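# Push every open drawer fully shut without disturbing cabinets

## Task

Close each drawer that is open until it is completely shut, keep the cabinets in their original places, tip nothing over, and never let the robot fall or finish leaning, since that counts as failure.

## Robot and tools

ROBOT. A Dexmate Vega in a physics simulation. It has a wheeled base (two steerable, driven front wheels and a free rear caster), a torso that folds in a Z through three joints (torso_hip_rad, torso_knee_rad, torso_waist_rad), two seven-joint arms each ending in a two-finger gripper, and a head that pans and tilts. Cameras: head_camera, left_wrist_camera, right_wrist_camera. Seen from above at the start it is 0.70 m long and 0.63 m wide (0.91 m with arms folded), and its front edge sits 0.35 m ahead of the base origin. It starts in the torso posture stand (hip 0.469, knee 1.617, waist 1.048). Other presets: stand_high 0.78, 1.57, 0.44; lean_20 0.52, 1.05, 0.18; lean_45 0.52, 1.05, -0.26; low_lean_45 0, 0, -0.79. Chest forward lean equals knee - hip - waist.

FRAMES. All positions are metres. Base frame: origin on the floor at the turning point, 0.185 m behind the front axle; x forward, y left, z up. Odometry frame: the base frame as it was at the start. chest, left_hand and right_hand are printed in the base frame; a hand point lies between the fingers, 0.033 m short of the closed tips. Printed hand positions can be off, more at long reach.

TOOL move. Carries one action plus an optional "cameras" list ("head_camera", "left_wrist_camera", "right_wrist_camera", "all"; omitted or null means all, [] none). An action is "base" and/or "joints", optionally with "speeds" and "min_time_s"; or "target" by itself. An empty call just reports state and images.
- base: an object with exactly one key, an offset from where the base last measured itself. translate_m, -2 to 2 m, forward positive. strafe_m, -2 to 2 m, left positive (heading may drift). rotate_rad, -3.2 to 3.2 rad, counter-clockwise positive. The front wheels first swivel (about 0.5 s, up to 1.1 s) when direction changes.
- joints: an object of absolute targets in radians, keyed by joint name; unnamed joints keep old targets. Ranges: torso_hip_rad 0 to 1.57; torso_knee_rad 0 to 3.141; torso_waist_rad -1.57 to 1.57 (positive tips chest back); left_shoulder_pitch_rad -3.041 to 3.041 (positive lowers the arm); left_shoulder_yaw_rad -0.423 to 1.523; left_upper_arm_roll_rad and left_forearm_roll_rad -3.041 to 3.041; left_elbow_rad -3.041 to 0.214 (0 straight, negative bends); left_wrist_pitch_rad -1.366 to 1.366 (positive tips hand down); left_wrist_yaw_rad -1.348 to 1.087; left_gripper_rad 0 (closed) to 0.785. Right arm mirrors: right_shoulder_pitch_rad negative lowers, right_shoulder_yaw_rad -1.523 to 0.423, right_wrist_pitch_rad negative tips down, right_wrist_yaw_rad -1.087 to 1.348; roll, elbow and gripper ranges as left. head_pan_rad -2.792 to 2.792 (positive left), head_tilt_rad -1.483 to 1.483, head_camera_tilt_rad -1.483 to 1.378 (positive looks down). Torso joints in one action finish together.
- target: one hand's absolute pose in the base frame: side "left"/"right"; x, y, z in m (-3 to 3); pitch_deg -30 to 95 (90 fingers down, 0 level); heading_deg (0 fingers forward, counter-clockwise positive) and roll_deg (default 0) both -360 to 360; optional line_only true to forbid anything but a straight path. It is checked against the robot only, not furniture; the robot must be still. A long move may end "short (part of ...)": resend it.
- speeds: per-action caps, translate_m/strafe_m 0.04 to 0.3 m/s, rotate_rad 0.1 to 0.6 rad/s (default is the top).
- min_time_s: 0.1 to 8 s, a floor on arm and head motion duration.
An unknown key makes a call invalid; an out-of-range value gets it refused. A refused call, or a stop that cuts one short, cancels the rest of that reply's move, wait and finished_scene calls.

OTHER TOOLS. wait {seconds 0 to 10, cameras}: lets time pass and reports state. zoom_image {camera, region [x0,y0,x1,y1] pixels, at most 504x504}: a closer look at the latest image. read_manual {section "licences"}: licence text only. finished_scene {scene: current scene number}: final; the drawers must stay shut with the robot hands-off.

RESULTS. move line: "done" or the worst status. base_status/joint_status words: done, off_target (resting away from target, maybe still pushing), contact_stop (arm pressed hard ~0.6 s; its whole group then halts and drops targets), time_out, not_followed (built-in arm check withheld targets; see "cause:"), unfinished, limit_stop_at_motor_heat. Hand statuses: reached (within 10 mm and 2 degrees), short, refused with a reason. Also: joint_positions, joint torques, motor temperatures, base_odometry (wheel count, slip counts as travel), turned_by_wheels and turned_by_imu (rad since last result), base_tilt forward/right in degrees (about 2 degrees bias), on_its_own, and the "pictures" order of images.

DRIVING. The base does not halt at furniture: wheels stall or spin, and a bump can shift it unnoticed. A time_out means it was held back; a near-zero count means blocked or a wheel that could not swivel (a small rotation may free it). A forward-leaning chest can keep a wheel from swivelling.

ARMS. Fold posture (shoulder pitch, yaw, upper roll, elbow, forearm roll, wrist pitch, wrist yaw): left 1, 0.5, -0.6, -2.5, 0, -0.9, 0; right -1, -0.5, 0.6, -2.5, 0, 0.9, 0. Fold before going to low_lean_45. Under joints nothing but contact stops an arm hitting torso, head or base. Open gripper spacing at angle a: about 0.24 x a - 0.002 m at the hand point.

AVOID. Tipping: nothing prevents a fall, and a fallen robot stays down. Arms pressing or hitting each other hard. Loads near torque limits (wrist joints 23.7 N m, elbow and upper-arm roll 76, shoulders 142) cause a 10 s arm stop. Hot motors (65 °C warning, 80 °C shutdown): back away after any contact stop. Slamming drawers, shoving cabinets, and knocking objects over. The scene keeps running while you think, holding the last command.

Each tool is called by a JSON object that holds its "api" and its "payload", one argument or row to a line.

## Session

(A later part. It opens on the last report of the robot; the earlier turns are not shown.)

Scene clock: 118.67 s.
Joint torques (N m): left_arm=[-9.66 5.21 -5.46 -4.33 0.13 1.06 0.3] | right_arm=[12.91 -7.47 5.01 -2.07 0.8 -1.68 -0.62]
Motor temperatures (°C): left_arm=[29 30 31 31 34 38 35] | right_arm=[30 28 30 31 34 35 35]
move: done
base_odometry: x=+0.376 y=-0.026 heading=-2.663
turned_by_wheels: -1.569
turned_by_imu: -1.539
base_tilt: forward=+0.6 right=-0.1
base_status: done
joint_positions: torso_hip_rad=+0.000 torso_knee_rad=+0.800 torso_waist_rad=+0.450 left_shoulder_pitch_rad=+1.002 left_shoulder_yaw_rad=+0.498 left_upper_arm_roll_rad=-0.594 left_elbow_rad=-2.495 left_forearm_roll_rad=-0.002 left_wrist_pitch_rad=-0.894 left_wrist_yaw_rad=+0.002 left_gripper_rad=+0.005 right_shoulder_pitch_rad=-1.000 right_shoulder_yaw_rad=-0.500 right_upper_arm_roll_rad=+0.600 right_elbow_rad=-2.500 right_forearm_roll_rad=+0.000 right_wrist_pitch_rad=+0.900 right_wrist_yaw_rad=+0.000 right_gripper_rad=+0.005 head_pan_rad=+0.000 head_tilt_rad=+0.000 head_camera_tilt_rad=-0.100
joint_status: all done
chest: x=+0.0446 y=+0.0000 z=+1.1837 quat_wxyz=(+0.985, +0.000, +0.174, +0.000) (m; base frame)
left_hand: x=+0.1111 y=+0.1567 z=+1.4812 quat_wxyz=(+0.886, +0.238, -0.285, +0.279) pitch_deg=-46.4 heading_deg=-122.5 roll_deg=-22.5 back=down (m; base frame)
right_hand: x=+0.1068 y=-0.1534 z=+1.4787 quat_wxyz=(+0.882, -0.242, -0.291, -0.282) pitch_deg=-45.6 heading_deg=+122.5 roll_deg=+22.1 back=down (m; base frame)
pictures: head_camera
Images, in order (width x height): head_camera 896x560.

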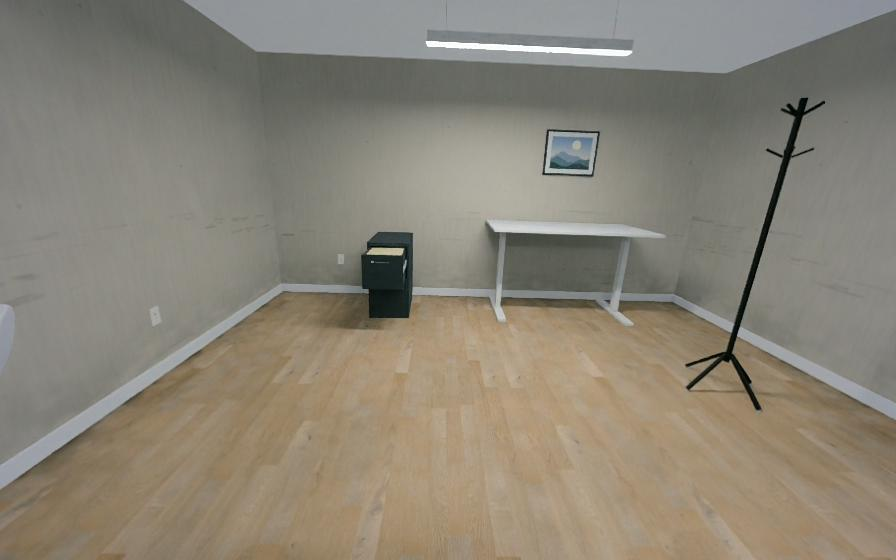

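{"api": "move", "payload": {
  "base": {"rotate_rad":-0.073},
  "cameras": []
}}

{"api": "move", "payload": {
  "base": {"translate_m":1.6},
  "joints": {"head_camera_tilt_rad":0.15},
  "cameras": []
}}

{"api": "move", "payload": {
  "base": {"strafe_m":0.6},
  "cameras": ["head_camera"]
}}

Scene clock: 130.10 s.
Joint torques (N m): left_arm=[-8.84 8.8 -4.59 -2.14 -0.19 1.8 0.15] | right_arm=[13.37 -6.87 4.84 -2.18 0.8 -1.72 -0.62]
Motor temperatures (°C): left_arm=[29 30 31 31 34 38 35] | right_arm=[30 28 30 31 34 35 35]
move: done
base_odometry: x=+0.376 y=-0.026 heading=-2.736
turned_by_wheels: -0.073
turned_by_imu: -0.071
base_tilt: forward=+0.7 right=-0.1
base_status: done
joint_positions: torso_hip_rad=+0.000 torso_knee_rad=+0.800 torso_waist_rad=+0.450 left_shoulder_pitch_rad=+1.000 left_shoulder_yaw_rad=+0.500 left_upper_arm_roll_rad=-0.600 left_elbow_rad=-2.500 left_forearm_roll_rad=+0.000 left_wrist_pitch_rad=-0.900 left_wrist_yaw_rad=+0.000 left_gripper_rad=+0.005 right_shoulder_pitch_rad=-1.000 right_shoulder_yaw_rad=-0.500 right_upper_arm_roll_rad=+0.600 right_elbow_rad=-2.500 right_forearm_roll_rad=+0.000 right_wrist_pitch_rad=+0.900 right_wrist_yaw_rad=+0.000 right_gripper_rad=+0.005 head_pan_rad=+0.000 head_tilt_rad=+0.000 head_camera_tilt_rad=-0.100
joint_status: not commanded
chest: x=+0.0446 y=+0.0000 z=+1.1837 quat_wxyz=(+0.985, +0.000, +0.174, +0.000) (m; base frame)
left_hand: x=+0.1068 y=+0.1533 z=+1.4786 quat_wxyz=(+0.882, +0.242, -0.291, +0.282) pitch_deg=-45.6 heading_deg=-122.5 roll_deg=-22.0 back=down (m; base frame)
right_hand: x=+0.1068 y=-0.1534 z=+1.4787 quat_wxyz=(+0.882, -0.242, -0.291, -0.282) pitch_deg=-45.6 heading_deg=+122.5 roll_deg=+22.1 back=down (m; base frame)
pictures: none
No camera images: "cameras" was empty.

Scene clock: 137.27 s.
Joint torques (N m): left_arm=[-10.37 9.25 -5.01 -2.31 0.39 1.66 0.26] | right_arm=[12.48 -7.36 5.03 -2.87 0.7 -1.6 -0.55]
Motor temperatures (°C): left_arm=[29 30 31 31 34 38 35] | right_arm=[30 28 30 31 34 35 35]
move: done
base_odometry: x=-1.092 y=-0.662 heading=-2.737
turned_by_wheels: +0.000
turned_by_imu: +0.001
base_tilt: forward=+0.7 right=+0.0
base_status: done
joint_positions: torso_hip_rad=+0.000 torso_knee_rad=+0.800 torso_waist_rad=+0.450 left_shoulder_pitch_rad=+1.000 left_shoulder_yaw_rad=+0.500 left_upper_arm_roll_rad=-0.600 left_elbow_rad=-2.500 left_forearm_roll_rad=+0.000 left_wrist_pitch_rad=-0.900 left_wrist_yaw_rad=+0.000 left_gripper_rad=+0.005 right_shoulder_pitch_rad=-1.000 right_shoulder_yaw_rad=-0.500 right_upper_arm_roll_rad=+0.600 right_elbow_rad=-2.500 right_forearm_roll_rad=+0.000 right_wrist_pitch_rad=+0.900 right_wrist_yaw_rad=+0.000 right_gripper_rad=+0.005 head_pan_rad=+0.000 head_tilt_rad=+0.000 head_camera_tilt_rad=+0.150
joint_status: all done
chest: x=+0.0446 y=+0.0000 z=+1.1837 quat_wxyz=(+0.985, +0.000, +0.174, +0.000) (m; base frame)
left_hand: x=+0.1068 y=+0.1532 z=+1.4786 quat_wxyz=(+0.882, +0.242, -0.291, +0.282) pitch_deg=-45.6 heading_deg=-122.5 roll_deg=-22.0 back=down (m; base frame)
right_hand: x=+0.1068 y=-0.1534 z=+1.4787 quat_wxyz=(+0.882, -0.242, -0.291, -0.282) pitch_deg=-45.6 heading_deg=+122.5 roll_deg=+22.1 back=down (m; base frame)
pictures: none
No camera images: "cameras" was empty.

Scene clock: 141.50 s.
Joint torques (N m): left_arm=[-6.33 7.7 -3.06 -3.17 0.08 1.6 0.19] | right_arm=[13.82 -7.63 5.09 -2.26 0.75 -2.43 -0.48]
Motor temperatures (°C): left_arm=[29 30 31 31 34 38 35] | right_arm=[30 28 30 31 34 35 35]
move: done
base_odometry: x=-0.854 y=-1.211 heading=-2.732
turned_by_wheels: +0.004
turned_by_imu: -0.003
base_tilt: forward=+0.6 right=-0.1
base_status: done
joint_positions: torso_hip_rad=+0.000 torso_knee_rad=+0.800 torso_waist_rad=+0.450 left_shoulder_pitch_rad=+1.000 left_shoulder_yaw_rad=+0.500 left_upper_arm_roll_rad=-0.600 left_elbow_rad=-2.500 left_forearm_roll_rad=+0.000 left_wrist_pitch_rad=-0.900 left_wrist_yaw_rad=+0.000 left_gripper_rad=+0.005 right_shoulder_pitch_rad=-1.000 right_shoulder_yaw_rad=-0.500 right_upper_arm_roll_rad=+0.600 right_elbow_rad=-2.500 right_forearm_roll_rad=+0.000 right_wrist_pitch_rad=+0.900 right_wrist_yaw_rad=+0.000 right_gripper_rad=+0.005 head_pan_rad=+0.000 head_tilt_rad=+0.000 head_camera_tilt_rad=+0.150
joint_status: not commanded
chest: x=+0.0446 y=+0.0000 z=+1.1837 quat_wxyz=(+0.985, +0.000, +0.174, +0.000) (m; base frame)
left_hand: x=+0.1068 y=+0.1532 z=+1.4786 quat_wxyz=(+0.882, +0.242, -0.291, +0.282) pitch_deg=-45.6 heading_deg=-122.5 roll_deg=-22.0 back=down (m; base frame)
right_hand: x=+0.1068 y=-0.1534 z=+1.4786 quat_wxyz=(+0.882, -0.242, -0.291, -0.282) pitch_deg=-45.6 heading_deg=+122.5 roll_deg=+22.1 back=down (m; base frame)
pictures: head_camera
Images, in order (width x height): head_camera 896x560.

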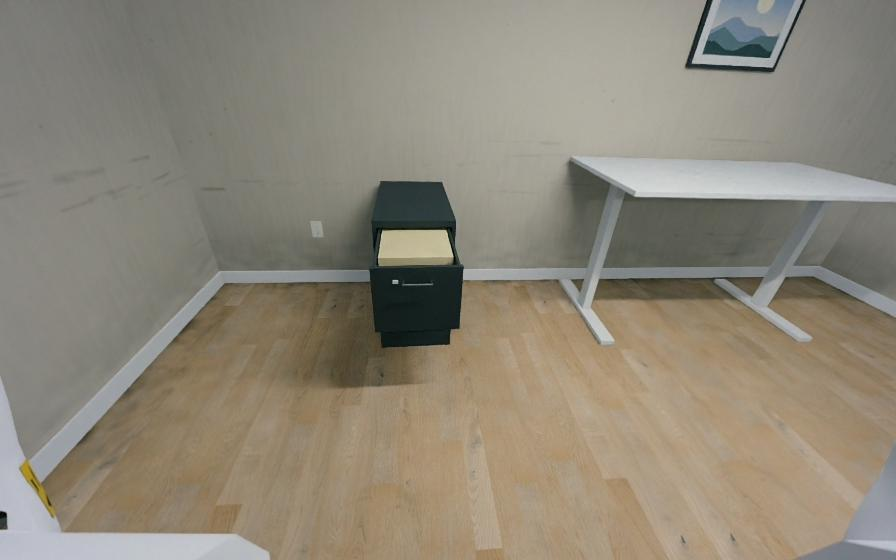

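{"api": "move", "payload": {
  "joints": {"torso_hip_rad":0,"torso_knee_rad":0,"torso_waist_rad":-0.79,"head_camera_tilt_rad":-0.3},
  "cameras": []
}}

{"api": "move", "payload": {
  "target": {"side":"left","x":0.75,"y":0.15,"z":0.47,"pitch_deg":0,"heading_deg":0},
  "cameras": ["head_camera","left_wrist_camera"]
}}

Scene clock: 158.53 s.
Joint torques (N m): left_arm=[-5.1 5.43 -8 -3.9 -1.14 0.75 0.46] | right_arm=[10.69 -6.89 6.74 -3.91 1.3 -1.37 -1.14]
Motor temperatures (°C): left_arm=[28 30 31 31 34 38 35] | right_arm=[30 28 30 31 34 35 35]
move: done
base_odometry: x=-0.854 y=-1.211 heading=-2.732
turned_by_wheels: +0.000
turned_by_imu: +0.001
base_tilt: forward=+0.7 right=-0.1
base_status: not commanded
joint_positions: torso_hip_rad=+0.000 torso_knee_rad=+0.000 torso_waist_rad=-0.790 left_shoulder_pitch_rad=+1.000 left_shoulder_yaw_rad=+0.500 left_upper_arm_roll_rad=-0.600 left_elbow_rad=-2.500 left_forearm_roll_rad=+0.000 left_wrist_pitch_rad=-0.900 left_wrist_yaw_rad=+0.000 left_gripper_rad=+0.005 right_shoulder_pitch_rad=-1.000 right_shoulder_yaw_rad=-0.500 right_upper_arm_roll_rad=+0.600 right_elbow_rad=-2.500 right_forearm_roll_rad=+0.000 right_wrist_pitch_rad=+0.900 right_wrist_yaw_rad=+0.000 right_gripper_rad=+0.005 head_pan_rad=+0.000 head_tilt_rad=+0.000 head_camera_tilt_rad=-0.300
joint_status: all done
chest: x=+0.0286 y=+0.0000 z=+0.8380 quat_wxyz=(+0.923, +0.000, +0.385, +0.000) (m; base frame)
left_hand: x=+0.2105 y=+0.1532 z=+1.0784 quat_wxyz=(+0.924, +0.297, -0.091, +0.222) pitch_deg=-53.7 heading_deg=-93.5 roll_deg=-59.4 back=down (m; base frame)
right_hand: x=+0.2105 y=-0.1534 z=+1.0784 quat_wxyz=(+0.924, -0.297, -0.091, -0.222) pitch_deg=-53.8 heading_deg=+93.5 roll_deg=+59.5 back=down (m; base frame)
pictures: none
No camera images: "cameras" was empty.

Scene clock: 164.50 s.
Joint torques (N m): left_arm=[-15.83 -0.38 -5.85 -12.62 1.17 -2.28 0.36] | right_arm=[10.47 -6.39 6.58 -4.05 1.28 -1.17 -1.08]
Motor temperatures (°C): left_arm=[29 30 31 31 34 38 35] | right_arm=[30 28 30 31 34 35 35]
move: done
base_odometry: x=-0.854 y=-1.211 heading=-2.732
turned_by_wheels: +0.000
turned_by_imu: +0.001
base_tilt: forward=+0.7 right=-0.1
base_status: not commanded
joint_positions: torso_hip_rad=+0.000 torso_knee_rad=+0.000 torso_waist_rad=-0.790 left_shoulder_pitch_rad=+0.618 left_shoulder_yaw_rad=+0.477 left_upper_arm_roll_rad=+0.682 left_elbow_rad=-1.585 left_forearm_roll_rad=-0.475 left_wrist_pitch_rad=-0.155 left_wrist_yaw_rad=+0.610 left_gripper_rad=+0.005 right_shoulder_pitch_rad=-1.000 right_shoulder_yaw_rad=-0.500 right_upper_arm_roll_rad=+0.600 right_elbow_rad=-2.500 right_forearm_roll_rad=+0.000 right_wrist_pitch_rad=+0.900 right_wrist_yaw_rad=+0.000 right_gripper_rad=+0.005 head_pan_rad=+0.000 head_tilt_rad=+0.000 head_camera_tilt_rad=-0.300
joint_status: not commanded
chest: x=+0.0286 y=+0.0000 z=+0.8380 quat_wxyz=(+0.923, +0.000, +0.385, +0.000) (m; base frame)
left_hand: x=+0.7504 y=+0.1511 z=+0.4742 quat_wxyz=(+0.710, -0.001, +0.705, -0.001) pitch_deg=-0.4 heading_deg=+0.0 roll_deg=-0.2 back=up (m; base frame)
left_hand_status: reached (checked arc [a long move], planned for 4.4 s): 4 mm and 0.5 deg off.
right_hand: x=+0.2105 y=-0.1534 z=+1.0784 quat_wxyz=(+0.924, -0.297, -0.091, -0.222) pitch_deg=-53.8 heading_deg=+93.5 roll_deg=+59.5 back=down (m; base frame)
pictures: head_camera, left_wrist_camera
Images, in order (width x height): head_camera 896x560, left_wrist_camera 672x420.

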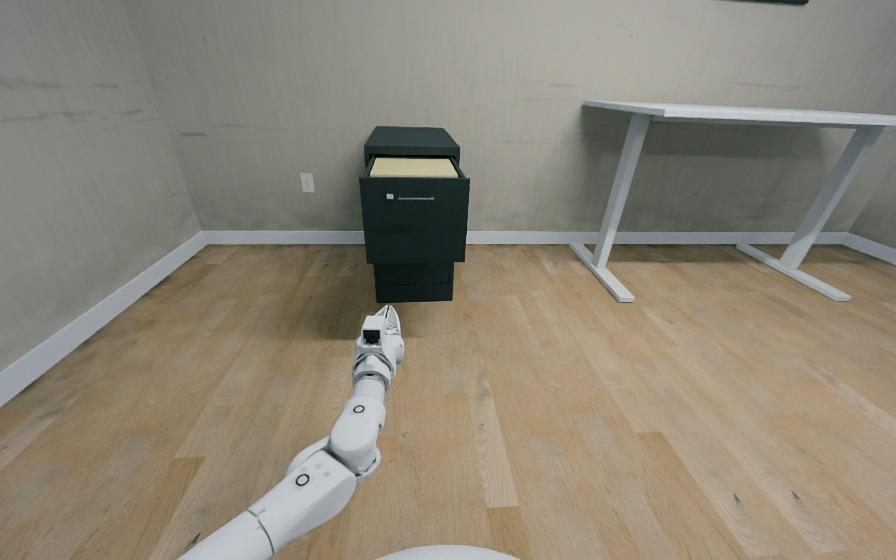

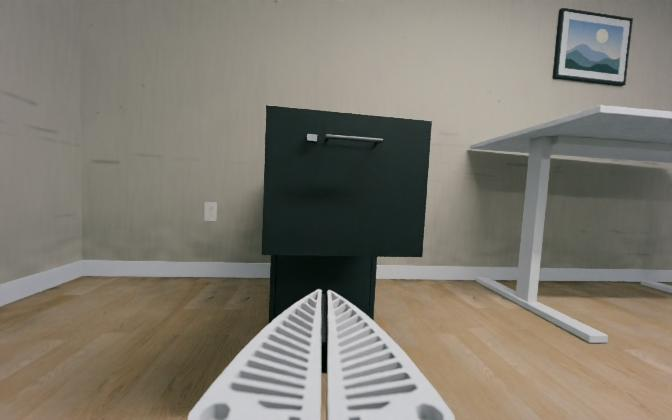

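{"api": "move", "payload": {
  "base": {"translate_m":0.4},
  "speeds": {"translate_m":0.2},
  "cameras": []
}}

{"api": "move", "payload": {
  "base": {"translate_m":0.28},
  "speeds": {"translate_m":0.06},
  "cameras": ["head_camera","left_wrist_camera"]
}}

Scene clock: 176.40 s.
Joint torques (N m): left_arm=[-15.64 -1.91 -10.51 -12.63 0.72 -2.12 -0.52] | right_arm=[10.29 -7 6.83 -4.88 1.47 -0.92 -1.17]
Motor temperatures (°C): left_arm=[29 30 31 31 34 38 35] | right_arm=[30 28 30 31 34 35 35]
move: done
base_odometry: x=-1.220 y=-1.372 heading=-2.732
turned_by_wheels: +0.000
turned_by_imu: +0.002
base_tilt: forward=+0.6 right=-0.1
base_status: done
joint_positions: torso_hip_rad=+0.000 torso_knee_rad=+0.000 torso_waist_rad=-0.790 left_shoulder_pitch_rad=+0.616 left_shoulder_yaw_rad=+0.477 left_upper_arm_roll_rad=+0.688 left_elbow_rad=-1.581 left_forearm_roll_rad=-0.477 left_wrist_pitch_rad=-0.152 left_wrist_yaw_rad=+0.613 left_gripper_rad=+0.005 right_shoulder_pitch_rad=-1.000 right_shoulder_yaw_rad=-0.500 right_upper_arm_roll_rad=+0.600 right_elbow_rad=-2.500 right_forearm_roll_rad=+0.000 right_wrist_pitch_rad=+0.900 right_wrist_yaw_rad=+0.000 right_gripper_rad=+0.005 head_pan_rad=+0.000 head_tilt_rad=+0.000 head_camera_tilt_rad=-0.300
joint_status: not commanded
chest: x=+0.0286 y=+0.0000 z=+0.8380 quat_wxyz=(+0.923, +0.000, +0.385, +0.000) (m; base frame)
left_hand: x=+0.7499 y=+0.1500 z=+0.4695 quat_wxyz=(+0.707, +0.000, +0.707, +0.000) pitch_deg=+0.0 heading_deg=+0.0 roll_deg=+0.0 back=up (m; base frame)
right_hand: x=+0.2106 y=-0.1534 z=+1.0784 quat_wxyz=(+0.924, -0.297, -0.091, -0.222) pitch_deg=-53.8 heading_deg=+93.5 roll_deg=+59.5 back=down (m; base frame)
pictures: none
No camera images: "cameras" was empty.

Scene clock: 181.67 s.
Joint torques (N m): left_arm=[-15.66 -1.61 -9.63 -11.42 1.17 -2.78 -0.4] | right_arm=[10.3 -6.94 6.52 -4.29 1.54 -1.25 -1.18]
Motor temperatures (°C): left_arm=[29 30 31 31 34 38 35] | right_arm=[30 28 30 31 34 35 35]
move: done
base_odometry: x=-1.477 y=-1.485 heading=-2.733
turned_by_wheels: +0.000
turned_by_imu: +0.001
base_tilt: forward=+0.7 right=+0.0
base_status: done
joint_positions: torso_hip_rad=+0.000 torso_knee_rad=+0.000 torso_waist_rad=-0.790 left_shoulder_pitch_rad=+0.616 left_shoulder_yaw_rad=+0.477 left_upper_arm_roll_rad=+0.688 left_elbow_rad=-1.581 left_forearm_roll_rad=-0.477 left_wrist_pitch_rad=-0.152 left_wrist_yaw_rad=+0.613 left_gripper_rad=+0.005 right_shoulder_pitch_rad=-1.000 right_shoulder_yaw_rad=-0.500 right_upper_arm_roll_rad=+0.600 right_elbow_rad=-2.500 right_forearm_roll_rad=+0.000 right_wrist_pitch_rad=+0.900 right_wrist_yaw_rad=+0.000 right_gripper_rad=+0.005 head_pan_rad=+0.000 head_tilt_rad=+0.000 head_camera_tilt_rad=-0.300
joint_status: not commanded
chest: x=+0.0286 y=+0.0000 z=+0.8380 quat_wxyz=(+0.923, +0.000, +0.385, +0.000) (m; base frame)
left_hand: x=+0.7499 y=+0.1500 z=+0.4695 quat_wxyz=(+0.707, +0.000, +0.707, +0.000) pitch_deg=+0.0 heading_deg=+0.0 roll_deg=+0.0 back=up (m; base frame)
right_hand: x=+0.2105 y=-0.1534 z=+1.0784 quat_wxyz=(+0.924, -0.297, -0.091, -0.222) pitch_deg=-53.8 heading_deg=+93.5 roll_deg=+59.5 back=down (m; base frame)
pictures: head_camera, left_wrist_camera
Images, in order (width x height): head_camera 896x560, left_wrist_camera 672x420.

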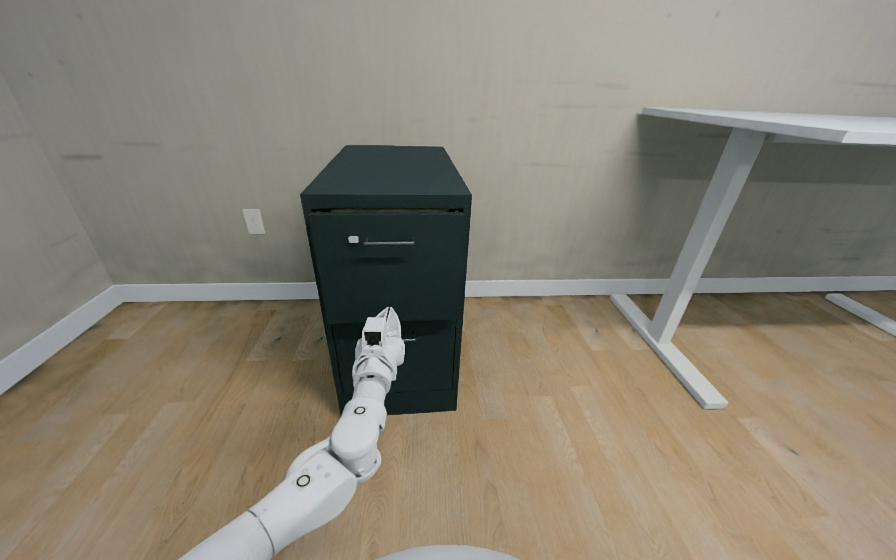

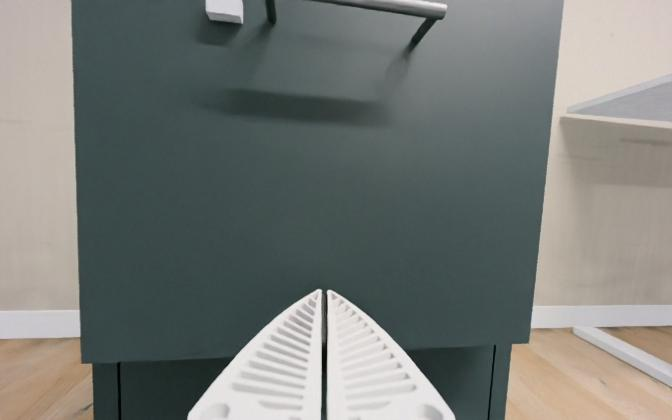

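{"api": "move", "payload": {
  "base": {"translate_m":0.035},
  "speeds": {"translate_m":0.05},
  "cameras": ["head_camera","left_wrist_camera"]
}}

{"api": "zoom_image", "payload": {
  "camera": "head_camera",
  "region": [280, 170, 500, 430]
}}

Scene clock: 186.23 s.
Joint torques (N m): left_arm=[-14.53 -2.45 -9.18 -13.17 0.19 -1.81 -0.37] | right_arm=[10.4 -7.03 6.81 -4.8 1.53 -0.56 -1.07]
Motor temperatures (°C): left_arm=[29 30 31 31 34 38 35] | right_arm=[30 28 30 31 34 35 35]
move: done
base_odometry: x=-1.509 y=-1.499 heading=-2.733
turned_by_wheels: +0.000
turned_by_imu: +0.001
base_tilt: forward=+0.7 right=+0.0
base_status: done
joint_positions: torso_hip_rad=+0.000 torso_knee_rad=+0.000 torso_waist_rad=-0.790 left_shoulder_pitch_rad=+0.616 left_shoulder_yaw_rad=+0.477 left_upper_arm_roll_rad=+0.688 left_elbow_rad=-1.581 left_forearm_roll_rad=-0.477 left_wrist_pitch_rad=-0.152 left_wrist_yaw_rad=+0.613 left_gripper_rad=+0.005 right_shoulder_pitch_rad=-1.000 right_shoulder_yaw_rad=-0.500 right_upper_arm_roll_rad=+0.600 right_elbow_rad=-2.500 right_forearm_roll_rad=+0.000 right_wrist_pitch_rad=+0.900 right_wrist_yaw_rad=+0.000 right_gripper_rad=+0.005 head_pan_rad=+0.000 head_tilt_rad=+0.000 head_camera_tilt_rad=-0.300
joint_status: not commanded
chest: x=+0.0286 y=+0.0000 z=+0.8380 quat_wxyz=(+0.923, +0.000, +0.385, +0.000) (m; base frame)
left_hand: x=+0.7499 y=+0.1500 z=+0.4695 quat_wxyz=(+0.707, +0.000, +0.707, +0.000) pitch_deg=+0.0 heading_deg=+0.0 roll_deg=+0.0 back=up (m; base frame)
right_hand: x=+0.2105 y=-0.1534 z=+1.0784 quat_wxyz=(+0.924, -0.297, -0.091, -0.222) pitch_deg=-53.8 heading_deg=+93.5 roll_deg=+59.5 back=down (m; base frame)
pictures: head_camera, left_wrist_camera
Images, in order (width x height): head_camera 896x560, left_wrist_camera 672x420.

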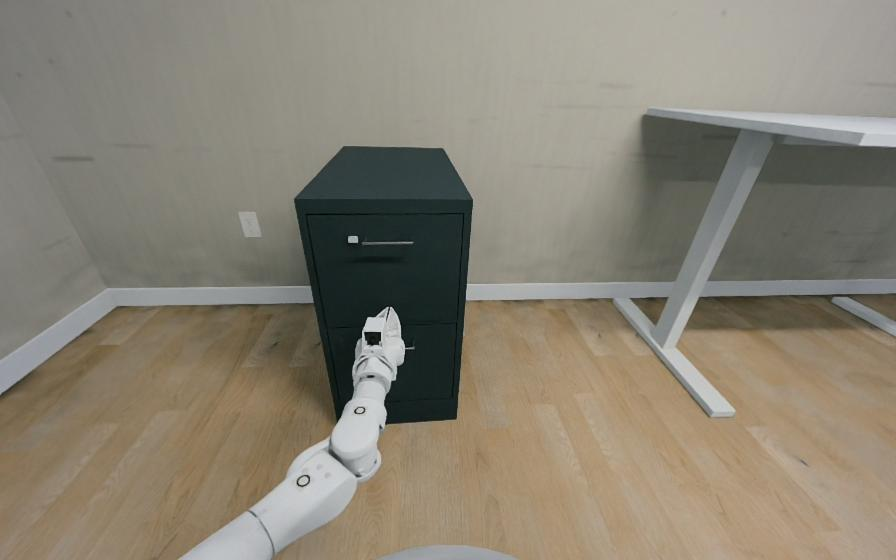

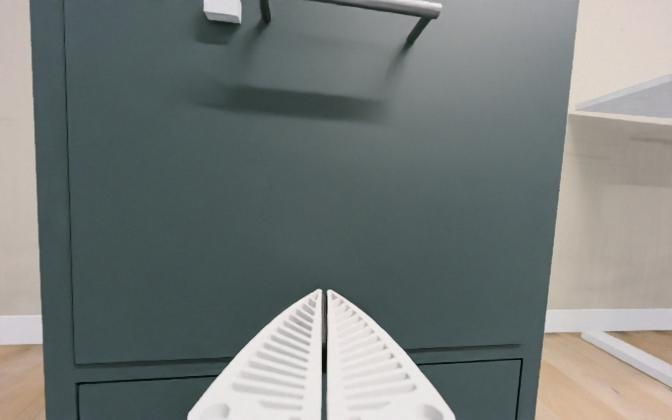

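Scaled by 1.938 from the camera's 896x560 image, which has a finer 960x600 frame.

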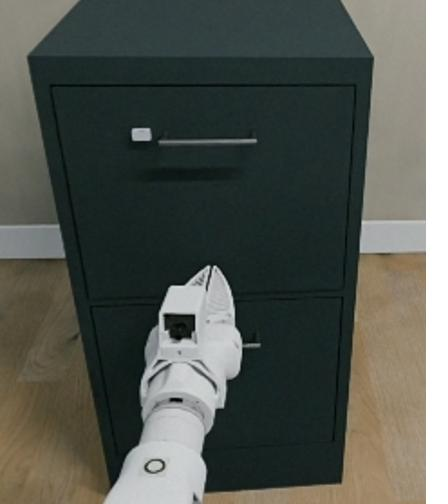

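{"api": "move", "payload": {
  "base": {"translate_m":0.012},
  "speeds": {"translate_m":0.05},
  "cameras": ["left_wrist_camera"]
}}

{"api": "move", "payload": {
  "base": {"translate_m":0.01},
  "speeds": {"translate_m":0.05},
  "cameras": ["left_wrist_camera"]
}}

Scene clock: 191.03 s.
Joint torques (N m): left_arm=[-17.71 -0.33 -11.42 -14.71 0.82 -2.28 -0.86] | right_arm=[10.95 -7.79 6.6 -4.4 1.43 -0.97 -1.17]
Motor temperatures (°C): left_arm=[29 30 31 31 34 38 35] | right_arm=[30 28 30 31 34 35 35]
move: done
base_odometry: x=-1.520 y=-1.504 heading=-2.733
turned_by_wheels: +0.000
turned_by_imu: +0.001
base_tilt: forward=+0.7 right=-0.1
base_status: done
joint_positions: torso_hip_rad=+0.000 torso_knee_rad=+0.000 torso_waist_rad=-0.790 left_shoulder_pitch_rad=+0.616 left_shoulder_yaw_rad=+0.477 left_upper_arm_roll_rad=+0.688 left_elbow_rad=-1.581 left_forearm_roll_rad=-0.478 left_wrist_pitch_rad=-0.152 left_wrist_yaw_rad=+0.613 left_gripper_rad=+0.005 right_shoulder_pitch_rad=-1.000 right_shoulder_yaw_rad=-0.500 right_upper_arm_roll_rad=+0.600 right_elbow_rad=-2.500 right_forearm_roll_rad=+0.000 right_wrist_pitch_rad=+0.900 right_wrist_yaw_rad=+0.000 right_gripper_rad=+0.005 head_pan_rad=+0.000 head_tilt_rad=+0.000 head_camera_tilt_rad=-0.300
joint_status: not commanded
chest: x=+0.0286 y=+0.0000 z=+0.8380 quat_wxyz=(+0.923, +0.000, +0.385, +0.000) (m; base frame)
left_hand: x=+0.7498 y=+0.1500 z=+0.4693 quat_wxyz=(+0.707, +0.000, +0.707, +0.000) pitch_deg=+0.1 heading_deg=+0.0 roll_deg=+0.0 back=up (m; base frame)
right_hand: x=+0.2106 y=-0.1534 z=+1.0784 quat_wxyz=(+0.924, -0.297, -0.091, -0.222) pitch_deg=-53.8 heading_deg=+93.5 roll_deg=+59.5 back=down (m; base frame)
pictures: left_wrist_camera
Images, in order (width x height): left_wrist_camera 672x420.

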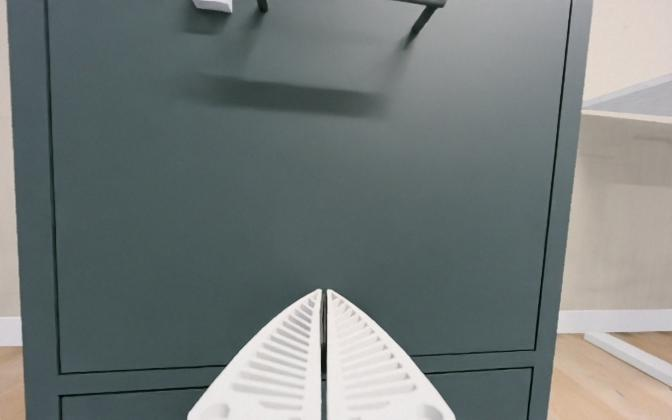

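Scene clock: 191.73 s.
Joint torques (N m): left_arm=[-27.93 -1.8 -20.82 -11.38 0.69 -2.79 -0.57] | right_arm=[10.95 -6.99 6.66 -4.16 1.53 -0.32 -1.36]
Motor temperatures (°C): left_arm=[29 30 31 31 34 38 35] | right_arm=[30 28 30 31 34 35 35]
move: done
base_odometry: x=-1.529 y=-1.508 heading=-2.732
turned_by_wheels: +0.000
turned_by_imu: +0.000
base_tilt: forward=+0.6 right=+0.0
base_status: done
joint_positions: torso_hip_rad=+0.000 torso_knee_rad=+0.000 torso_waist_rad=-0.790 left_shoulder_pitch_rad=+0.617 left_shoulder_yaw_rad=+0.477 left_upper_arm_roll_rad=+0.689 left_elbow_rad=-1.581 left_forearm_roll_rad=-0.477 left_wrist_pitch_rad=-0.152 left_wrist_yaw_rad=+0.613 left_gripper_rad=+0.005 right_shoulder_pitch_rad=-1.000 right_shoulder_yaw_rad=-0.500 right_upper_arm_roll_rad=+0.600 right_elbow_rad=-2.500 right_forearm_roll_rad=+0.000 right_wrist_pitch_rad=+0.900 right_wrist_yaw_rad=+0.000 right_gripper_rad=+0.005 head_pan_rad=+0.000 head_tilt_rad=+0.000 head_camera_tilt_rad=-0.300
joint_status: not commanded
chest: x=+0.0286 y=+0.0000 z=+0.8380 quat_wxyz=(+0.923, +0.000, +0.385, +0.000) (m; base frame)
left_hand: x=+0.7495 y=+0.1496 z=+0.4689 quat_wxyz=(+0.707, +0.000, +0.708, +0.000) pitch_deg=+0.1 heading_deg=+0.0 roll_deg=+0.0 back=up (m; base frame)
right_hand: x=+0.2105 y=-0.1534 z=+1.0784 quat_wxyz=(+0.924, -0.297, -0.091, -0.222) pitch_deg=-53.8 heading_deg=+93.5 roll_deg=+59.5 back=down (m; base frame)
pictures: left_wrist_camera
Images, in order (width x height): left_wrist_camera 672x420.

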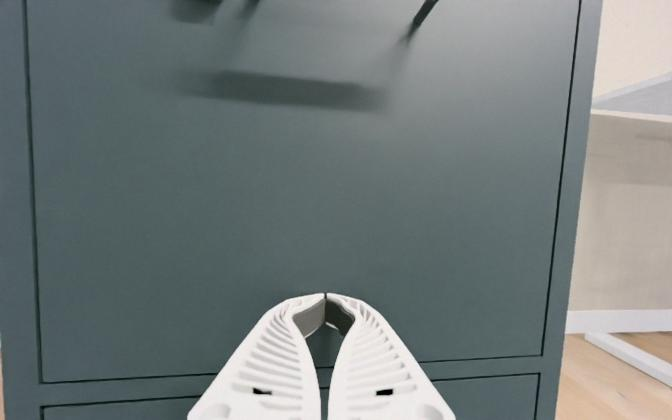

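{"api": "move", "payload": {
  "base": {"translate_m":-0.75},
  "cameras": ["head_camera"]
}}

{"api": "move", "payload": {
  "base": {"rotate_rad":-1.571},
  "joints": {"left_shoulder_pitch_rad":1,"left_shoulder_yaw_rad":0.5,"left_upper_arm_roll_rad":-0.6,"left_elbow_rad":-2.5,"left_forearm_roll_rad":0,"left_wrist_pitch_rad":-0.9,"left_wrist_yaw_rad":0,"head_camera_tilt_rad":-0.45},
  "cameras": ["head_camera"]
}}

Scene clock: 203.90 s.
Joint torques (N m): left_arm=[-14.12 -0.57 -10.56 -10.78 0.72 -3.02 0.17] | right_arm=[10.87 -6.45 6.61 -4.7 1.39 -0.96 -1.26]
Motor temperatures (°C): left_arm=[30 30 32 31 34 38 35] | right_arm=[30 28 30 31 34 35 35]
move: done
base_odometry: x=-0.842 y=-1.206 heading=-2.732
turned_by_wheels: +0.001
turned_by_imu: +0.003
base_tilt: forward=+0.7 right=-0.1
base_status: done
joint_positions: torso_hip_rad=+0.000 torso_knee_rad=+0.000 torso_waist_rad=-0.790 left_shoulder_pitch_rad=+0.616 left_shoulder_yaw_rad=+0.477 left_upper_arm_roll_rad=+0.688 left_elbow_rad=-1.581 left_forearm_roll_rad=-0.477 left_wrist_pitch_rad=-0.152 left_wrist_yaw_rad=+0.613 left_gripper_rad=+0.005 right_shoulder_pitch_rad=-1.000 right_shoulder_yaw_rad=-0.500 right_upper_arm_roll_rad=+0.600 right_elbow_rad=-2.500 right_forearm_roll_rad=+0.000 right_wrist_pitch_rad=+0.900 right_wrist_yaw_rad=+0.000 right_gripper_rad=+0.005 head_pan_rad=+0.000 head_tilt_rad=+0.000 head_camera_tilt_rad=-0.300
joint_status: not commanded
chest: x=+0.0286 y=+0.0000 z=+0.8380 quat_wxyz=(+0.923, +0.000, +0.385, +0.000) (m; base frame)
left_hand: x=+0.7499 y=+0.1499 z=+0.4695 quat_wxyz=(+0.707, +0.000, +0.707, +0.000) pitch_deg=+0.0 heading_deg=+0.0 roll_deg=+0.0 back=up (m; base frame)
right_hand: x=+0.2105 y=-0.1533 z=+1.0784 quat_wxyz=(+0.924, -0.297, -0.091, -0.222) pitch_deg=-53.7 heading_deg=+93.5 roll_deg=+59.5 back=down (m; base frame)
pictures: head_camera
Images, in order (width x height): head_camera 896x560.

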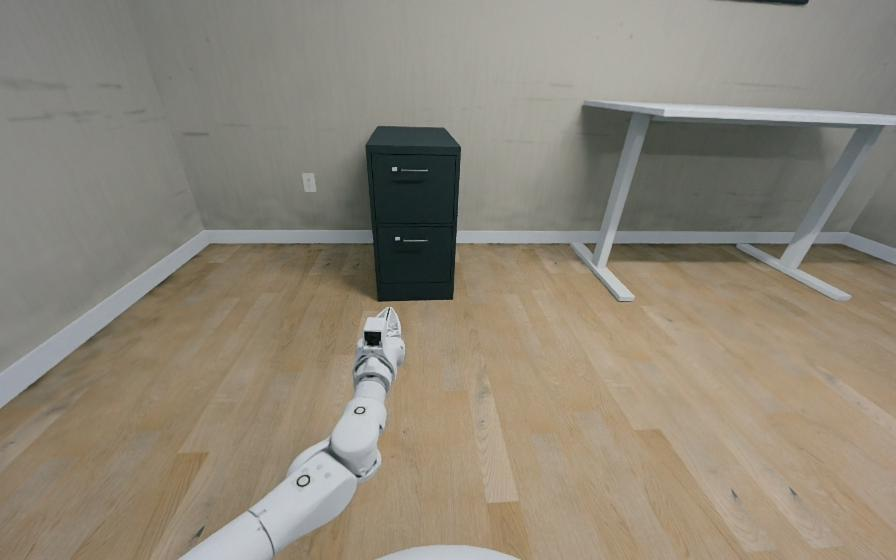

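Scene clock: 209.80 s.
Joint torques (N m): left_arm=[0.52 9.09 -8.2 -5.79 -0.85 0.13 0.5] | right_arm=[10.73 -7.27 6.37 -4.32 1.53 -0.35 -1.29]
Motor temperatures (°C): left_arm=[29 30 32 31 34 38 35] | right_arm=[30 28 30 31 34 35 35]
move: done
base_odometry: x=-0.844 y=-1.207 heading=+1.978
turned_by_wheels: -1.573
turned_by_imu: -1.539
base_tilt: forward=+0.7 right=-0.1
base_status: done
joint_positions: torso_hip_rad=+0.000 torso_knee_rad=+0.000 torso_waist_rad=-0.790 left_shoulder_pitch_rad=+0.998 left_shoulder_yaw_rad=+0.500 left_upper_arm_roll_rad=-0.594 left_elbow_rad=-2.495 left_forearm_roll_rad=-0.003 left_wrist_pitch_rad=-0.896 left_wrist_yaw_rad=+0.003 left_gripper_rad=+0.005 right_shoulder_pitch_rad=-1.000 right_shoulder_yaw_rad=-0.500 right_upper_arm_roll_rad=+0.600 right_elbow_rad=-2.500 right_forearm_roll_rad=+0.000 right_wrist_pitch_rad=+0.900 right_wrist_yaw_rad=+0.000 right_gripper_rad=+0.005 head_pan_rad=+0.000 head_tilt_rad=+0.000 head_camera_tilt_rad=-0.450
joint_status: all done
chest: x=+0.0286 y=+0.0000 z=+0.8380 quat_wxyz=(+0.923, +0.000, +0.385, +0.000) (m; base frame)
left_hand: x=+0.2132 y=+0.1562 z=+1.0797 quat_wxyz=(+0.926, +0.293, -0.088, +0.220) pitch_deg=-54.3 heading_deg=-93.3 roll_deg=-60.0 back=down (m; base frame)
right_hand: x=+0.2105 y=-0.1533 z=+1.0784 quat_wxyz=(+0.924, -0.297, -0.091, -0.222) pitch_deg=-53.7 heading_deg=+93.5 roll_deg=+59.5 back=down (m; base frame)
pictures: head_camera
Images, in order (width x height): head_camera 896x560.

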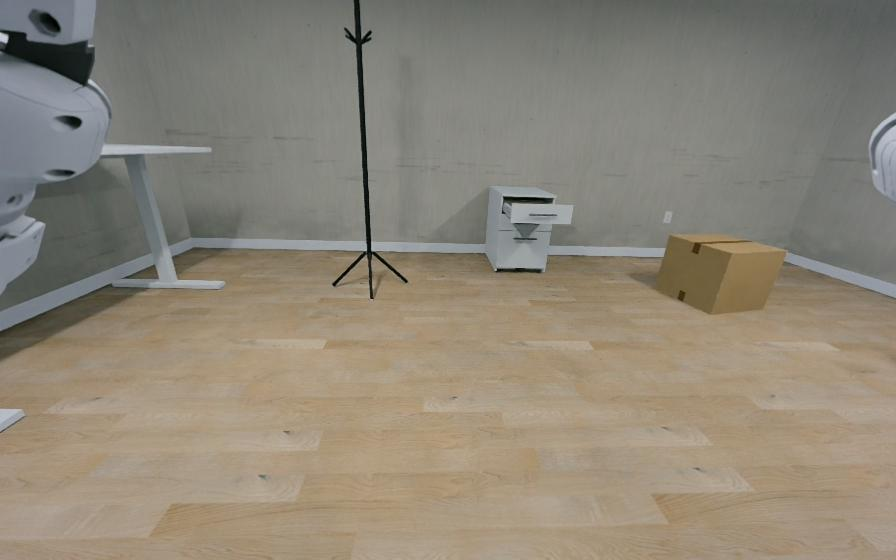

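{"api": "move", "payload": {
  "base": {"rotate_rad":-0.077},
  "cameras": []
}}

{"api": "move", "payload": {
  "base": {"translate_m":1.4},
  "joints": {"head_camera_tilt_rad":-0.3},
  "cameras": ["head_camera"]
}}

Scene clock: 217.47 s.
Joint torques (N m): left_arm=[-2.91 5.58 -6.84 -6.07 -0.58 0.4 0.96] | right_arm=[10.87 -8.22 6.47 -3.69 1.44 -0.86 -1.31]
Motor temperatures (°C): left_arm=[29 30 31 31 34 38 35] | right_arm=[30 28 30 31 34 35 35]
move: done
base_odometry: x=-0.844 y=-1.207 heading=+1.901
turned_by_wheels: -0.077
turned_by_imu: -0.075
base_tilt: forward=+0.7 right=-0.1
base_status: done
joint_positions: torso_hip_rad=+0.000 torso_knee_rad=+0.000 torso_waist_rad=-0.790 left_shoulder_pitch_rad=+1.000 left_shoulder_yaw_rad=+0.500 left_upper_arm_roll_rad=-0.600 left_elbow_rad=-2.500 left_forearm_roll_rad=+0.000 left_wrist_pitch_rad=-0.900 left_wrist_yaw_rad=+0.000 left_gripper_rad=+0.005 right_shoulder_pitch_rad=-1.000 right_shoulder_yaw_rad=-0.500 right_upper_arm_roll_rad=+0.600 right_elbow_rad=-2.500 right_forearm_roll_rad=+0.000 right_wrist_pitch_rad=+0.900 right_wrist_yaw_rad=+0.000 right_gripper_rad=+0.005 head_pan_rad=+0.000 head_tilt_rad=+0.000 head_camera_tilt_rad=-0.450
joint_status: not commanded
chest: x=+0.0286 y=+0.0000 z=+0.8380 quat_wxyz=(+0.923, +0.000, +0.385, +0.000) (m; base frame)
left_hand: x=+0.2105 y=+0.1533 z=+1.0784 quat_wxyz=(+0.924, +0.297, -0.091, +0.222) pitch_deg=-53.8 heading_deg=-93.5 roll_deg=-59.4 back=down (m; base frame)
right_hand: x=+0.2105 y=-0.1533 z=+1.0784 quat_wxyz=(+0.924, -0.297, -0.091, -0.222) pitch_deg=-53.7 heading_deg=+93.5 roll_deg=+59.5 back=down (m; base frame)
pictures: none
No camera images: "cameras" was empty.

Scene clock: 223.83 s.
Joint torques (N m): left_arm=[-2.05 5.58 -7.12 -4.25 -0.92 0.71 1.08] | right_arm=[10.31 -7 6.6 -4.3 1.53 -1.13 -1.23]
Motor temperatures (°C): left_arm=[29 30 31 31 34 38 35] | right_arm=[30 28 30 31 34 34 35]
move: done
base_odometry: x=-1.302 y=+0.116 heading=+1.901
turned_by_wheels: +0.000
turned_by_imu: +0.001
base_tilt: forward=+0.7 right=-0.1
base_status: done
joint_positions: torso_hip_rad=+0.000 torso_knee_rad=+0.000 torso_waist_rad=-0.790 left_shoulder_pitch_rad=+1.000 left_shoulder_yaw_rad=+0.500 left_upper_arm_roll_rad=-0.600 left_elbow_rad=-2.500 left_forearm_roll_rad=+0.000 left_wrist_pitch_rad=-0.900 left_wrist_yaw_rad=+0.000 left_gripper_rad=+0.005 right_shoulder_pitch_rad=-1.000 right_shoulder_yaw_rad=-0.500 right_upper_arm_roll_rad=+0.600 right_elbow_rad=-2.500 right_forearm_roll_rad=+0.000 right_wrist_pitch_rad=+0.900 right_wrist_yaw_rad=+0.000 right_gripper_rad=+0.005 head_pan_rad=+0.000 head_tilt_rad=+0.000 head_camera_tilt_rad=-0.300
joint_status: all done
chest: x=+0.0286 y=+0.0000 z=+0.8380 quat_wxyz=(+0.923, +0.000, +0.385, +0.000) (m; base frame)
left_hand: x=+0.2105 y=+0.1532 z=+1.0784 quat_wxyz=(+0.924, +0.297, -0.091, +0.222) pitch_deg=-53.8 heading_deg=-93.5 roll_deg=-59.4 back=down (m; base frame)
right_hand: x=+0.2105 y=-0.1533 z=+1.0784 quat_wxyz=(+0.924, -0.297, -0.091, -0.222) pitch_deg=-53.8 heading_deg=+93.5 roll_deg=+59.5 back=down (m; base frame)
pictures: head_camera
Images, in order (width x height): head_camera 896x560.

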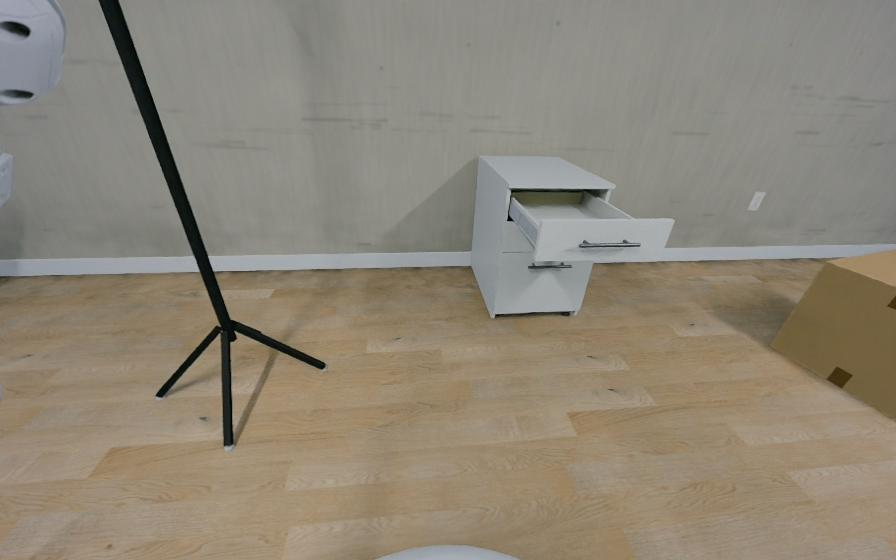

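{"api": "move", "payload": {
  "base": {"rotate_rad":0.045},
  "cameras": []
}}

{"api": "move", "payload": {
  "base": {"strafe_m":-0.22},
  "cameras": []
}}

{"api": "move", "payload": {
  "target": {"side":"right","x":0.75,"y":-0.2,"z":0.46,"pitch_deg":0,"heading_deg":0},
  "cameras": ["head_camera","right_wrist_camera"]
}}

Scene clock: 237.10 s.
Joint torques (N m): left_arm=[-0.3 7.31 -8.21 -4.64 0.06 -0.18 1.01] | right_arm=[9.67 -7.84 6.52 -2.91 1.58 -0.55 -1.34]
Motor temperatures (°C): left_arm=[28 30 31 31 34 38 35] | right_arm=[30 28 30 31 34 34 35]
move: done
base_odometry: x=-1.302 y=+0.116 heading=+1.946
turned_by_wheels: +0.045
turned_by_imu: +0.043
base_tilt: forward=+0.7 right=-0.1
base_status: done
joint_positions: torso_hip_rad=+0.000 torso_knee_rad=+0.000 torso_waist_rad=-0.790 left_shoulder_pitch_rad=+1.000 left_shoulder_yaw_rad=+0.500 left_upper_arm_roll_rad=-0.600 left_elbow_rad=-2.500 left_forearm_roll_rad=+0.000 left_wrist_pitch_rad=-0.900 left_wrist_yaw_rad=+0.000 left_gripper_rad=+0.005 right_shoulder_pitch_rad=-1.000 right_shoulder_yaw_rad=-0.500 right_upper_arm_roll_rad=+0.600 right_elbow_rad=-2.500 right_forearm_roll_rad=+0.000 right_wrist_pitch_rad=+0.900 right_wrist_yaw_rad=+0.000 right_gripper_rad=+0.005 head_pan_rad=+0.000 head_tilt_rad=+0.000 head_camera_tilt_rad=-0.300
joint_status: not commanded
chest: x=+0.0286 y=+0.0000 z=+0.8380 quat_wxyz=(+0.923, +0.000, +0.385, +0.000) (m; base frame)
left_hand: x=+0.2105 y=+0.1532 z=+1.0784 quat_wxyz=(+0.924, +0.297, -0.091, +0.222) pitch_deg=-53.8 heading_deg=-93.5 roll_deg=-59.4 back=down (m; base frame)
right_hand: x=+0.2105 y=-0.1533 z=+1.0784 quat_wxyz=(+0.924, -0.297, -0.091, -0.222) pitch_deg=-53.8 heading_deg=+93.5 roll_deg=+59.5 back=down (m; base frame)
pictures: none
No camera images: "cameras" was empty.

Scene clock: 239.73 s.
Joint torques (N m): left_arm=[-2.76 6.19 -5.37 -5.89 -0.67 1.65 0.54] | right_arm=[10.28 -7.4 6.57 -3.76 1.5 -0.52 -1.29]
Motor temperatures (°C): left_arm=[28 30 31 31 34 38 35] | right_arm=[30 28 30 31 34 34 35]
move: done
base_odometry: x=-1.098 y=+0.197 heading=+1.942
turned_by_wheels: -0.003
turned_by_imu: -0.003
base_tilt: forward=+0.6 right=+0.0
base_status: done
joint_positions: torso_hip_rad=+0.000 torso_knee_rad=+0.000 torso_waist_rad=-0.790 left_shoulder_pitch_rad=+1.000 left_shoulder_yaw_rad=+0.500 left_upper_arm_roll_rad=-0.600 left_elbow_rad=-2.500 left_forearm_roll_rad=+0.000 left_wrist_pitch_rad=-0.900 left_wrist_yaw_rad=+0.000 left_gripper_rad=+0.005 right_shoulder_pitch_rad=-1.000 right_shoulder_yaw_rad=-0.500 right_upper_arm_roll_rad=+0.600 right_elbow_rad=-2.500 right_forearm_roll_rad=+0.000 right_wrist_pitch_rad=+0.900 right_wrist_yaw_rad=+0.000 right_gripper_rad=+0.005 head_pan_rad=+0.000 head_tilt_rad=+0.000 head_camera_tilt_rad=-0.300
joint_status: not commanded
chest: x=+0.0286 y=+0.0000 z=+0.8380 quat_wxyz=(+0.923, +0.000, +0.385, +0.000) (m; base frame)
left_hand: x=+0.2105 y=+0.1532 z=+1.0784 quat_wxyz=(+0.924, +0.297, -0.091, +0.222) pitch_deg=-53.8 heading_deg=-93.5 roll_deg=-59.4 back=down (m; base frame)
right_hand: x=+0.2105 y=-0.1533 z=+1.0784 quat_wxyz=(+0.924, -0.297, -0.091, -0.222) pitch_deg=-53.8 heading_deg=+93.5 roll_deg=+59.5 back=down (m; base frame)
pictures: none
No camera images: "cameras" was empty.

Scene clock: 244.93 s.
Joint torques (N m): left_arm=[-1.57 7.95 -7.52 -5.74 -0.46 0.66 1.41] | right_arm=[16.27 0.41 1.55 -7.46 -0.51 2.03 -0.14]
Motor temperatures (°C): left_arm=[28 30 31 31 34 38 35] | right_arm=[30 28 30 31 34 35 35]
move: done
base_odometry: x=-1.098 y=+0.197 heading=+1.942
turned_by_wheels: +0.000
turned_by_imu: +0.001
base_tilt: forward=+0.6 right=+0.0
base_status: not commanded
joint_positions: torso_hip_rad=+0.000 torso_knee_rad=+0.000 torso_waist_rad=-0.790 left_shoulder_pitch_rad=+1.000 left_shoulder_yaw_rad=+0.500 left_upper_arm_roll_rad=-0.600 left_elbow_rad=-2.500 left_forearm_roll_rad=+0.000 left_wrist_pitch_rad=-0.900 left_wrist_yaw_rad=+0.000 left_gripper_rad=+0.005 right_shoulder_pitch_rad=-0.742 right_shoulder_yaw_rad=-0.405 right_upper_arm_roll_rad=-0.437 right_elbow_rad=-1.564 right_forearm_roll_rad=+0.384 right_wrist_pitch_rad=+0.148 right_wrist_yaw_rad=-0.402 right_gripper_rad=+0.005 head_pan_rad=+0.000 head_tilt_rad=+0.000 head_camera_tilt_rad=-0.300
joint_status: not commanded
chest: x=+0.0286 y=+0.0000 z=+0.8380 quat_wxyz=(+0.923, +0.000, +0.385, +0.000) (m; base frame)
left_hand: x=+0.2105 y=+0.1532 z=+1.0784 quat_wxyz=(+0.924, +0.297, -0.091, +0.222) pitch_deg=-53.8 heading_deg=-93.5 roll_deg=-59.4 back=down (m; base frame)
right_hand: x=+0.7503 y=-0.2018 z=+0.4652 quat_wxyz=(+0.710, +0.001, +0.704, +0.000) pitch_deg=-0.5 heading_deg=-0.1 roll_deg=+0.1 back=up (m; base frame)
right_hand_status: reached (checked arc [a long move], planned for 3.6 s): 6 mm and 0.5 deg off.
pictures: head_camera, right_wrist_camera
Images, in order (width x height): head_camera 896x560, right_wrist_camera 672x420.

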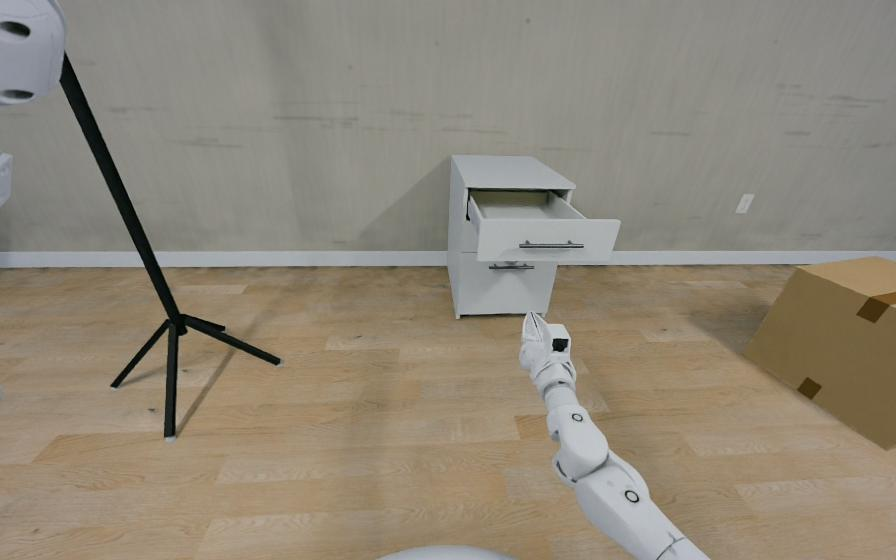

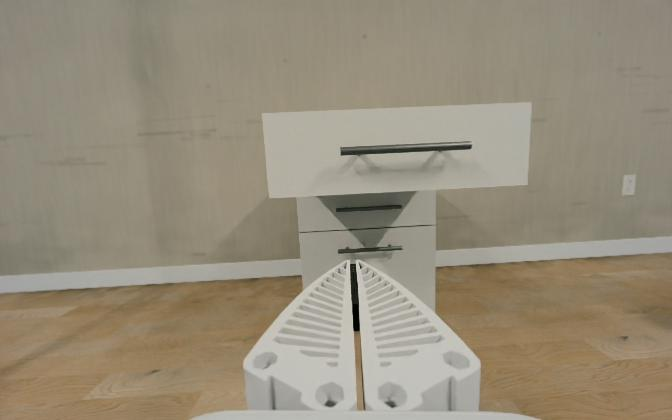

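{"api": "move", "payload": {
  "target": {"side":"right","x":0.75,"y":-0.245,"z":0.487,"pitch_deg":0,"heading_deg":0},
  "cameras": []
}}

{"api": "move", "payload": {
  "base": {"translate_m":0.18},
  "speeds": {"translate_m":0.1},
  "cameras": ["head_camera","right_wrist_camera"]
}}

Scene clock: 268.93 s.
Joint torques (N m): left_arm=[-2.34 7.81 -7 -6.65 -0.66 1.12 1.07] | right_arm=[3.99 -4.54 10.88 -11.98 -0.28 2.51 0.31]
Motor temperatures (°C): left_arm=[28 30 31 30 34 38 35] | right_arm=[31 28 30 31 34 35 35]
move: done
base_odometry: x=-1.098 y=+0.197 heading=+1.942
turned_by_wheels: +0.000
turned_by_imu: +0.001
base_tilt: forward=+0.7 right=+0.0
base_status: not commanded
joint_positions: torso_hip_rad=+0.000 torso_knee_rad=+0.000 torso_waist_rad=-0.790 left_shoulder_pitch_rad=+1.000 left_shoulder_yaw_rad=+0.500 left_upper_arm_roll_rad=-0.600 left_elbow_rad=-2.500 left_forearm_roll_rad=+0.000 left_wrist_pitch_rad=-0.900 left_wrist_yaw_rad=+0.000 left_gripper_rad=+0.005 right_shoulder_pitch_rad=-0.778 right_shoulder_yaw_rad=-0.493 right_upper_arm_roll_rad=-0.359 right_elbow_rad=-1.660 right_forearm_roll_rad=+0.462 right_wrist_pitch_rad=+0.084 right_wrist_yaw_rad=-0.360 right_gripper_rad=+0.005 head_pan_rad=+0.000 head_tilt_rad=+0.000 head_camera_tilt_rad=-0.300
joint_status: not commanded
chest: x=+0.0286 y=+0.0000 z=+0.8380 quat_wxyz=(+0.923, +0.000, +0.385, +0.000) (m; base frame)
left_hand: x=+0.2105 y=+0.1532 z=+1.0784 quat_wxyz=(+0.924, +0.297, -0.091, +0.222) pitch_deg=-53.8 heading_deg=-93.5 roll_deg=-59.4 back=down (m; base frame)
right_hand: x=+0.7501 y=-0.2426 z=+0.4851 quat_wxyz=(+0.707, +0.000, +0.707, +0.000) pitch_deg=+0.0 heading_deg=+0.0 roll_deg=+0.0 back=up (m; base frame)
right_hand_status: reached (straight line, planned for 0.7 s): 3 mm and 0.0 deg off.
pictures: none
No camera images: "cameras" was empty.

Scene clock: 272.13 s.
Joint torques (N m): left_arm=[-2.4 5.51 -7.26 -4.85 -0.86 -0.04 1.01] | right_arm=[6.03 -4.41 10.19 -11.37 -0.48 1.93 0.41]
Motor temperatures (°C): left_arm=[28 30 31 30 34 38 35] | right_arm=[31 28 30 31 34 35 35]
move: done
base_odometry: x=-1.163 y=+0.365 heading=+1.943
turned_by_wheels: +0.000
turned_by_imu: +0.001
base_tilt: forward=+0.7 right=-0.1
base_status: done
joint_positions: torso_hip_rad=+0.000 torso_knee_rad=+0.000 torso_waist_rad=-0.790 left_shoulder_pitch_rad=+1.000 left_shoulder_yaw_rad=+0.500 left_upper_arm_roll_rad=-0.600 left_elbow_rad=-2.500 left_forearm_roll_rad=+0.000 left_wrist_pitch_rad=-0.900 left_wrist_yaw_rad=+0.000 left_gripper_rad=+0.005 right_shoulder_pitch_rad=-0.780 right_shoulder_yaw_rad=-0.499 right_upper_arm_roll_rad=-0.354 right_elbow_rad=-1.666 right_forearm_roll_rad=+0.467 right_wrist_pitch_rad=+0.081 right_wrist_yaw_rad=-0.357 right_gripper_rad=+0.005 head_pan_rad=+0.000 head_tilt_rad=+0.000 head_camera_tilt_rad=-0.300
joint_status: not commanded
chest: x=+0.0286 y=+0.0000 z=+0.8380 quat_wxyz=(+0.923, +0.000, +0.385, +0.000) (m; base frame)
left_hand: x=+0.2105 y=+0.1532 z=+1.0784 quat_wxyz=(+0.924, +0.297, -0.091, +0.222) pitch_deg=-53.8 heading_deg=-93.5 roll_deg=-59.4 back=down (m; base frame)
right_hand: x=+0.7500 y=-0.2448 z=+0.4867 quat_wxyz=(+0.707, +0.000, +0.707, +0.000) pitch_deg=+0.0 heading_deg=+0.0 roll_deg=+0.0 back=up (m; base frame)
pictures: head_camera, right_wrist_camera
Images, in order (width x height): head_camera 896x560, right_wrist_camera 672x420.

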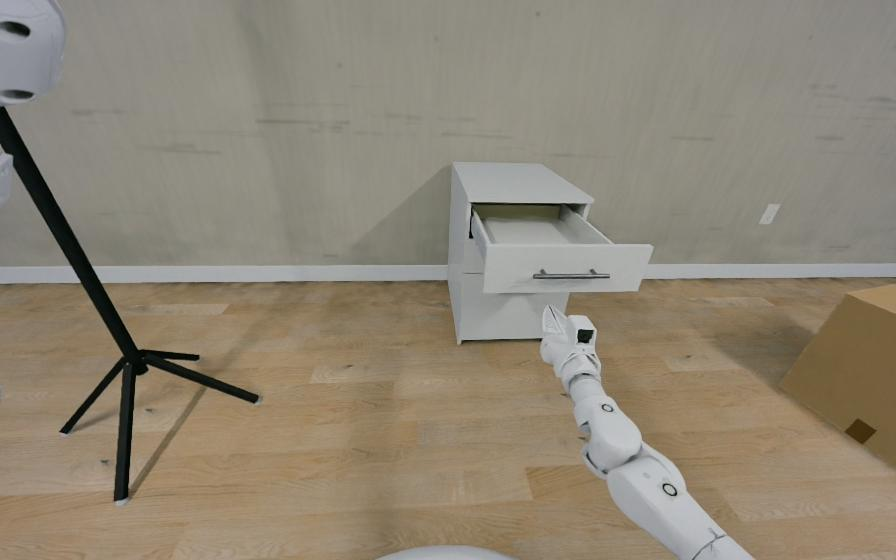

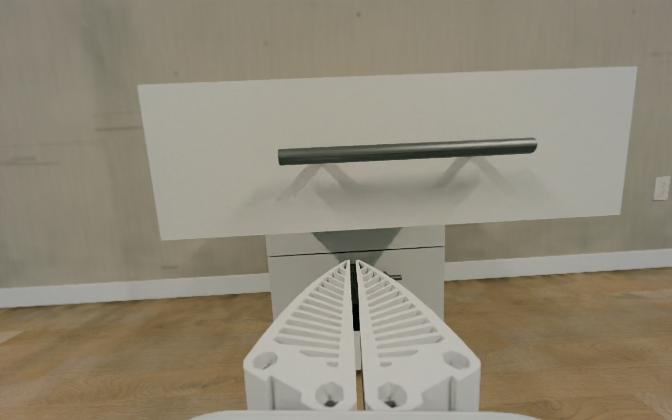

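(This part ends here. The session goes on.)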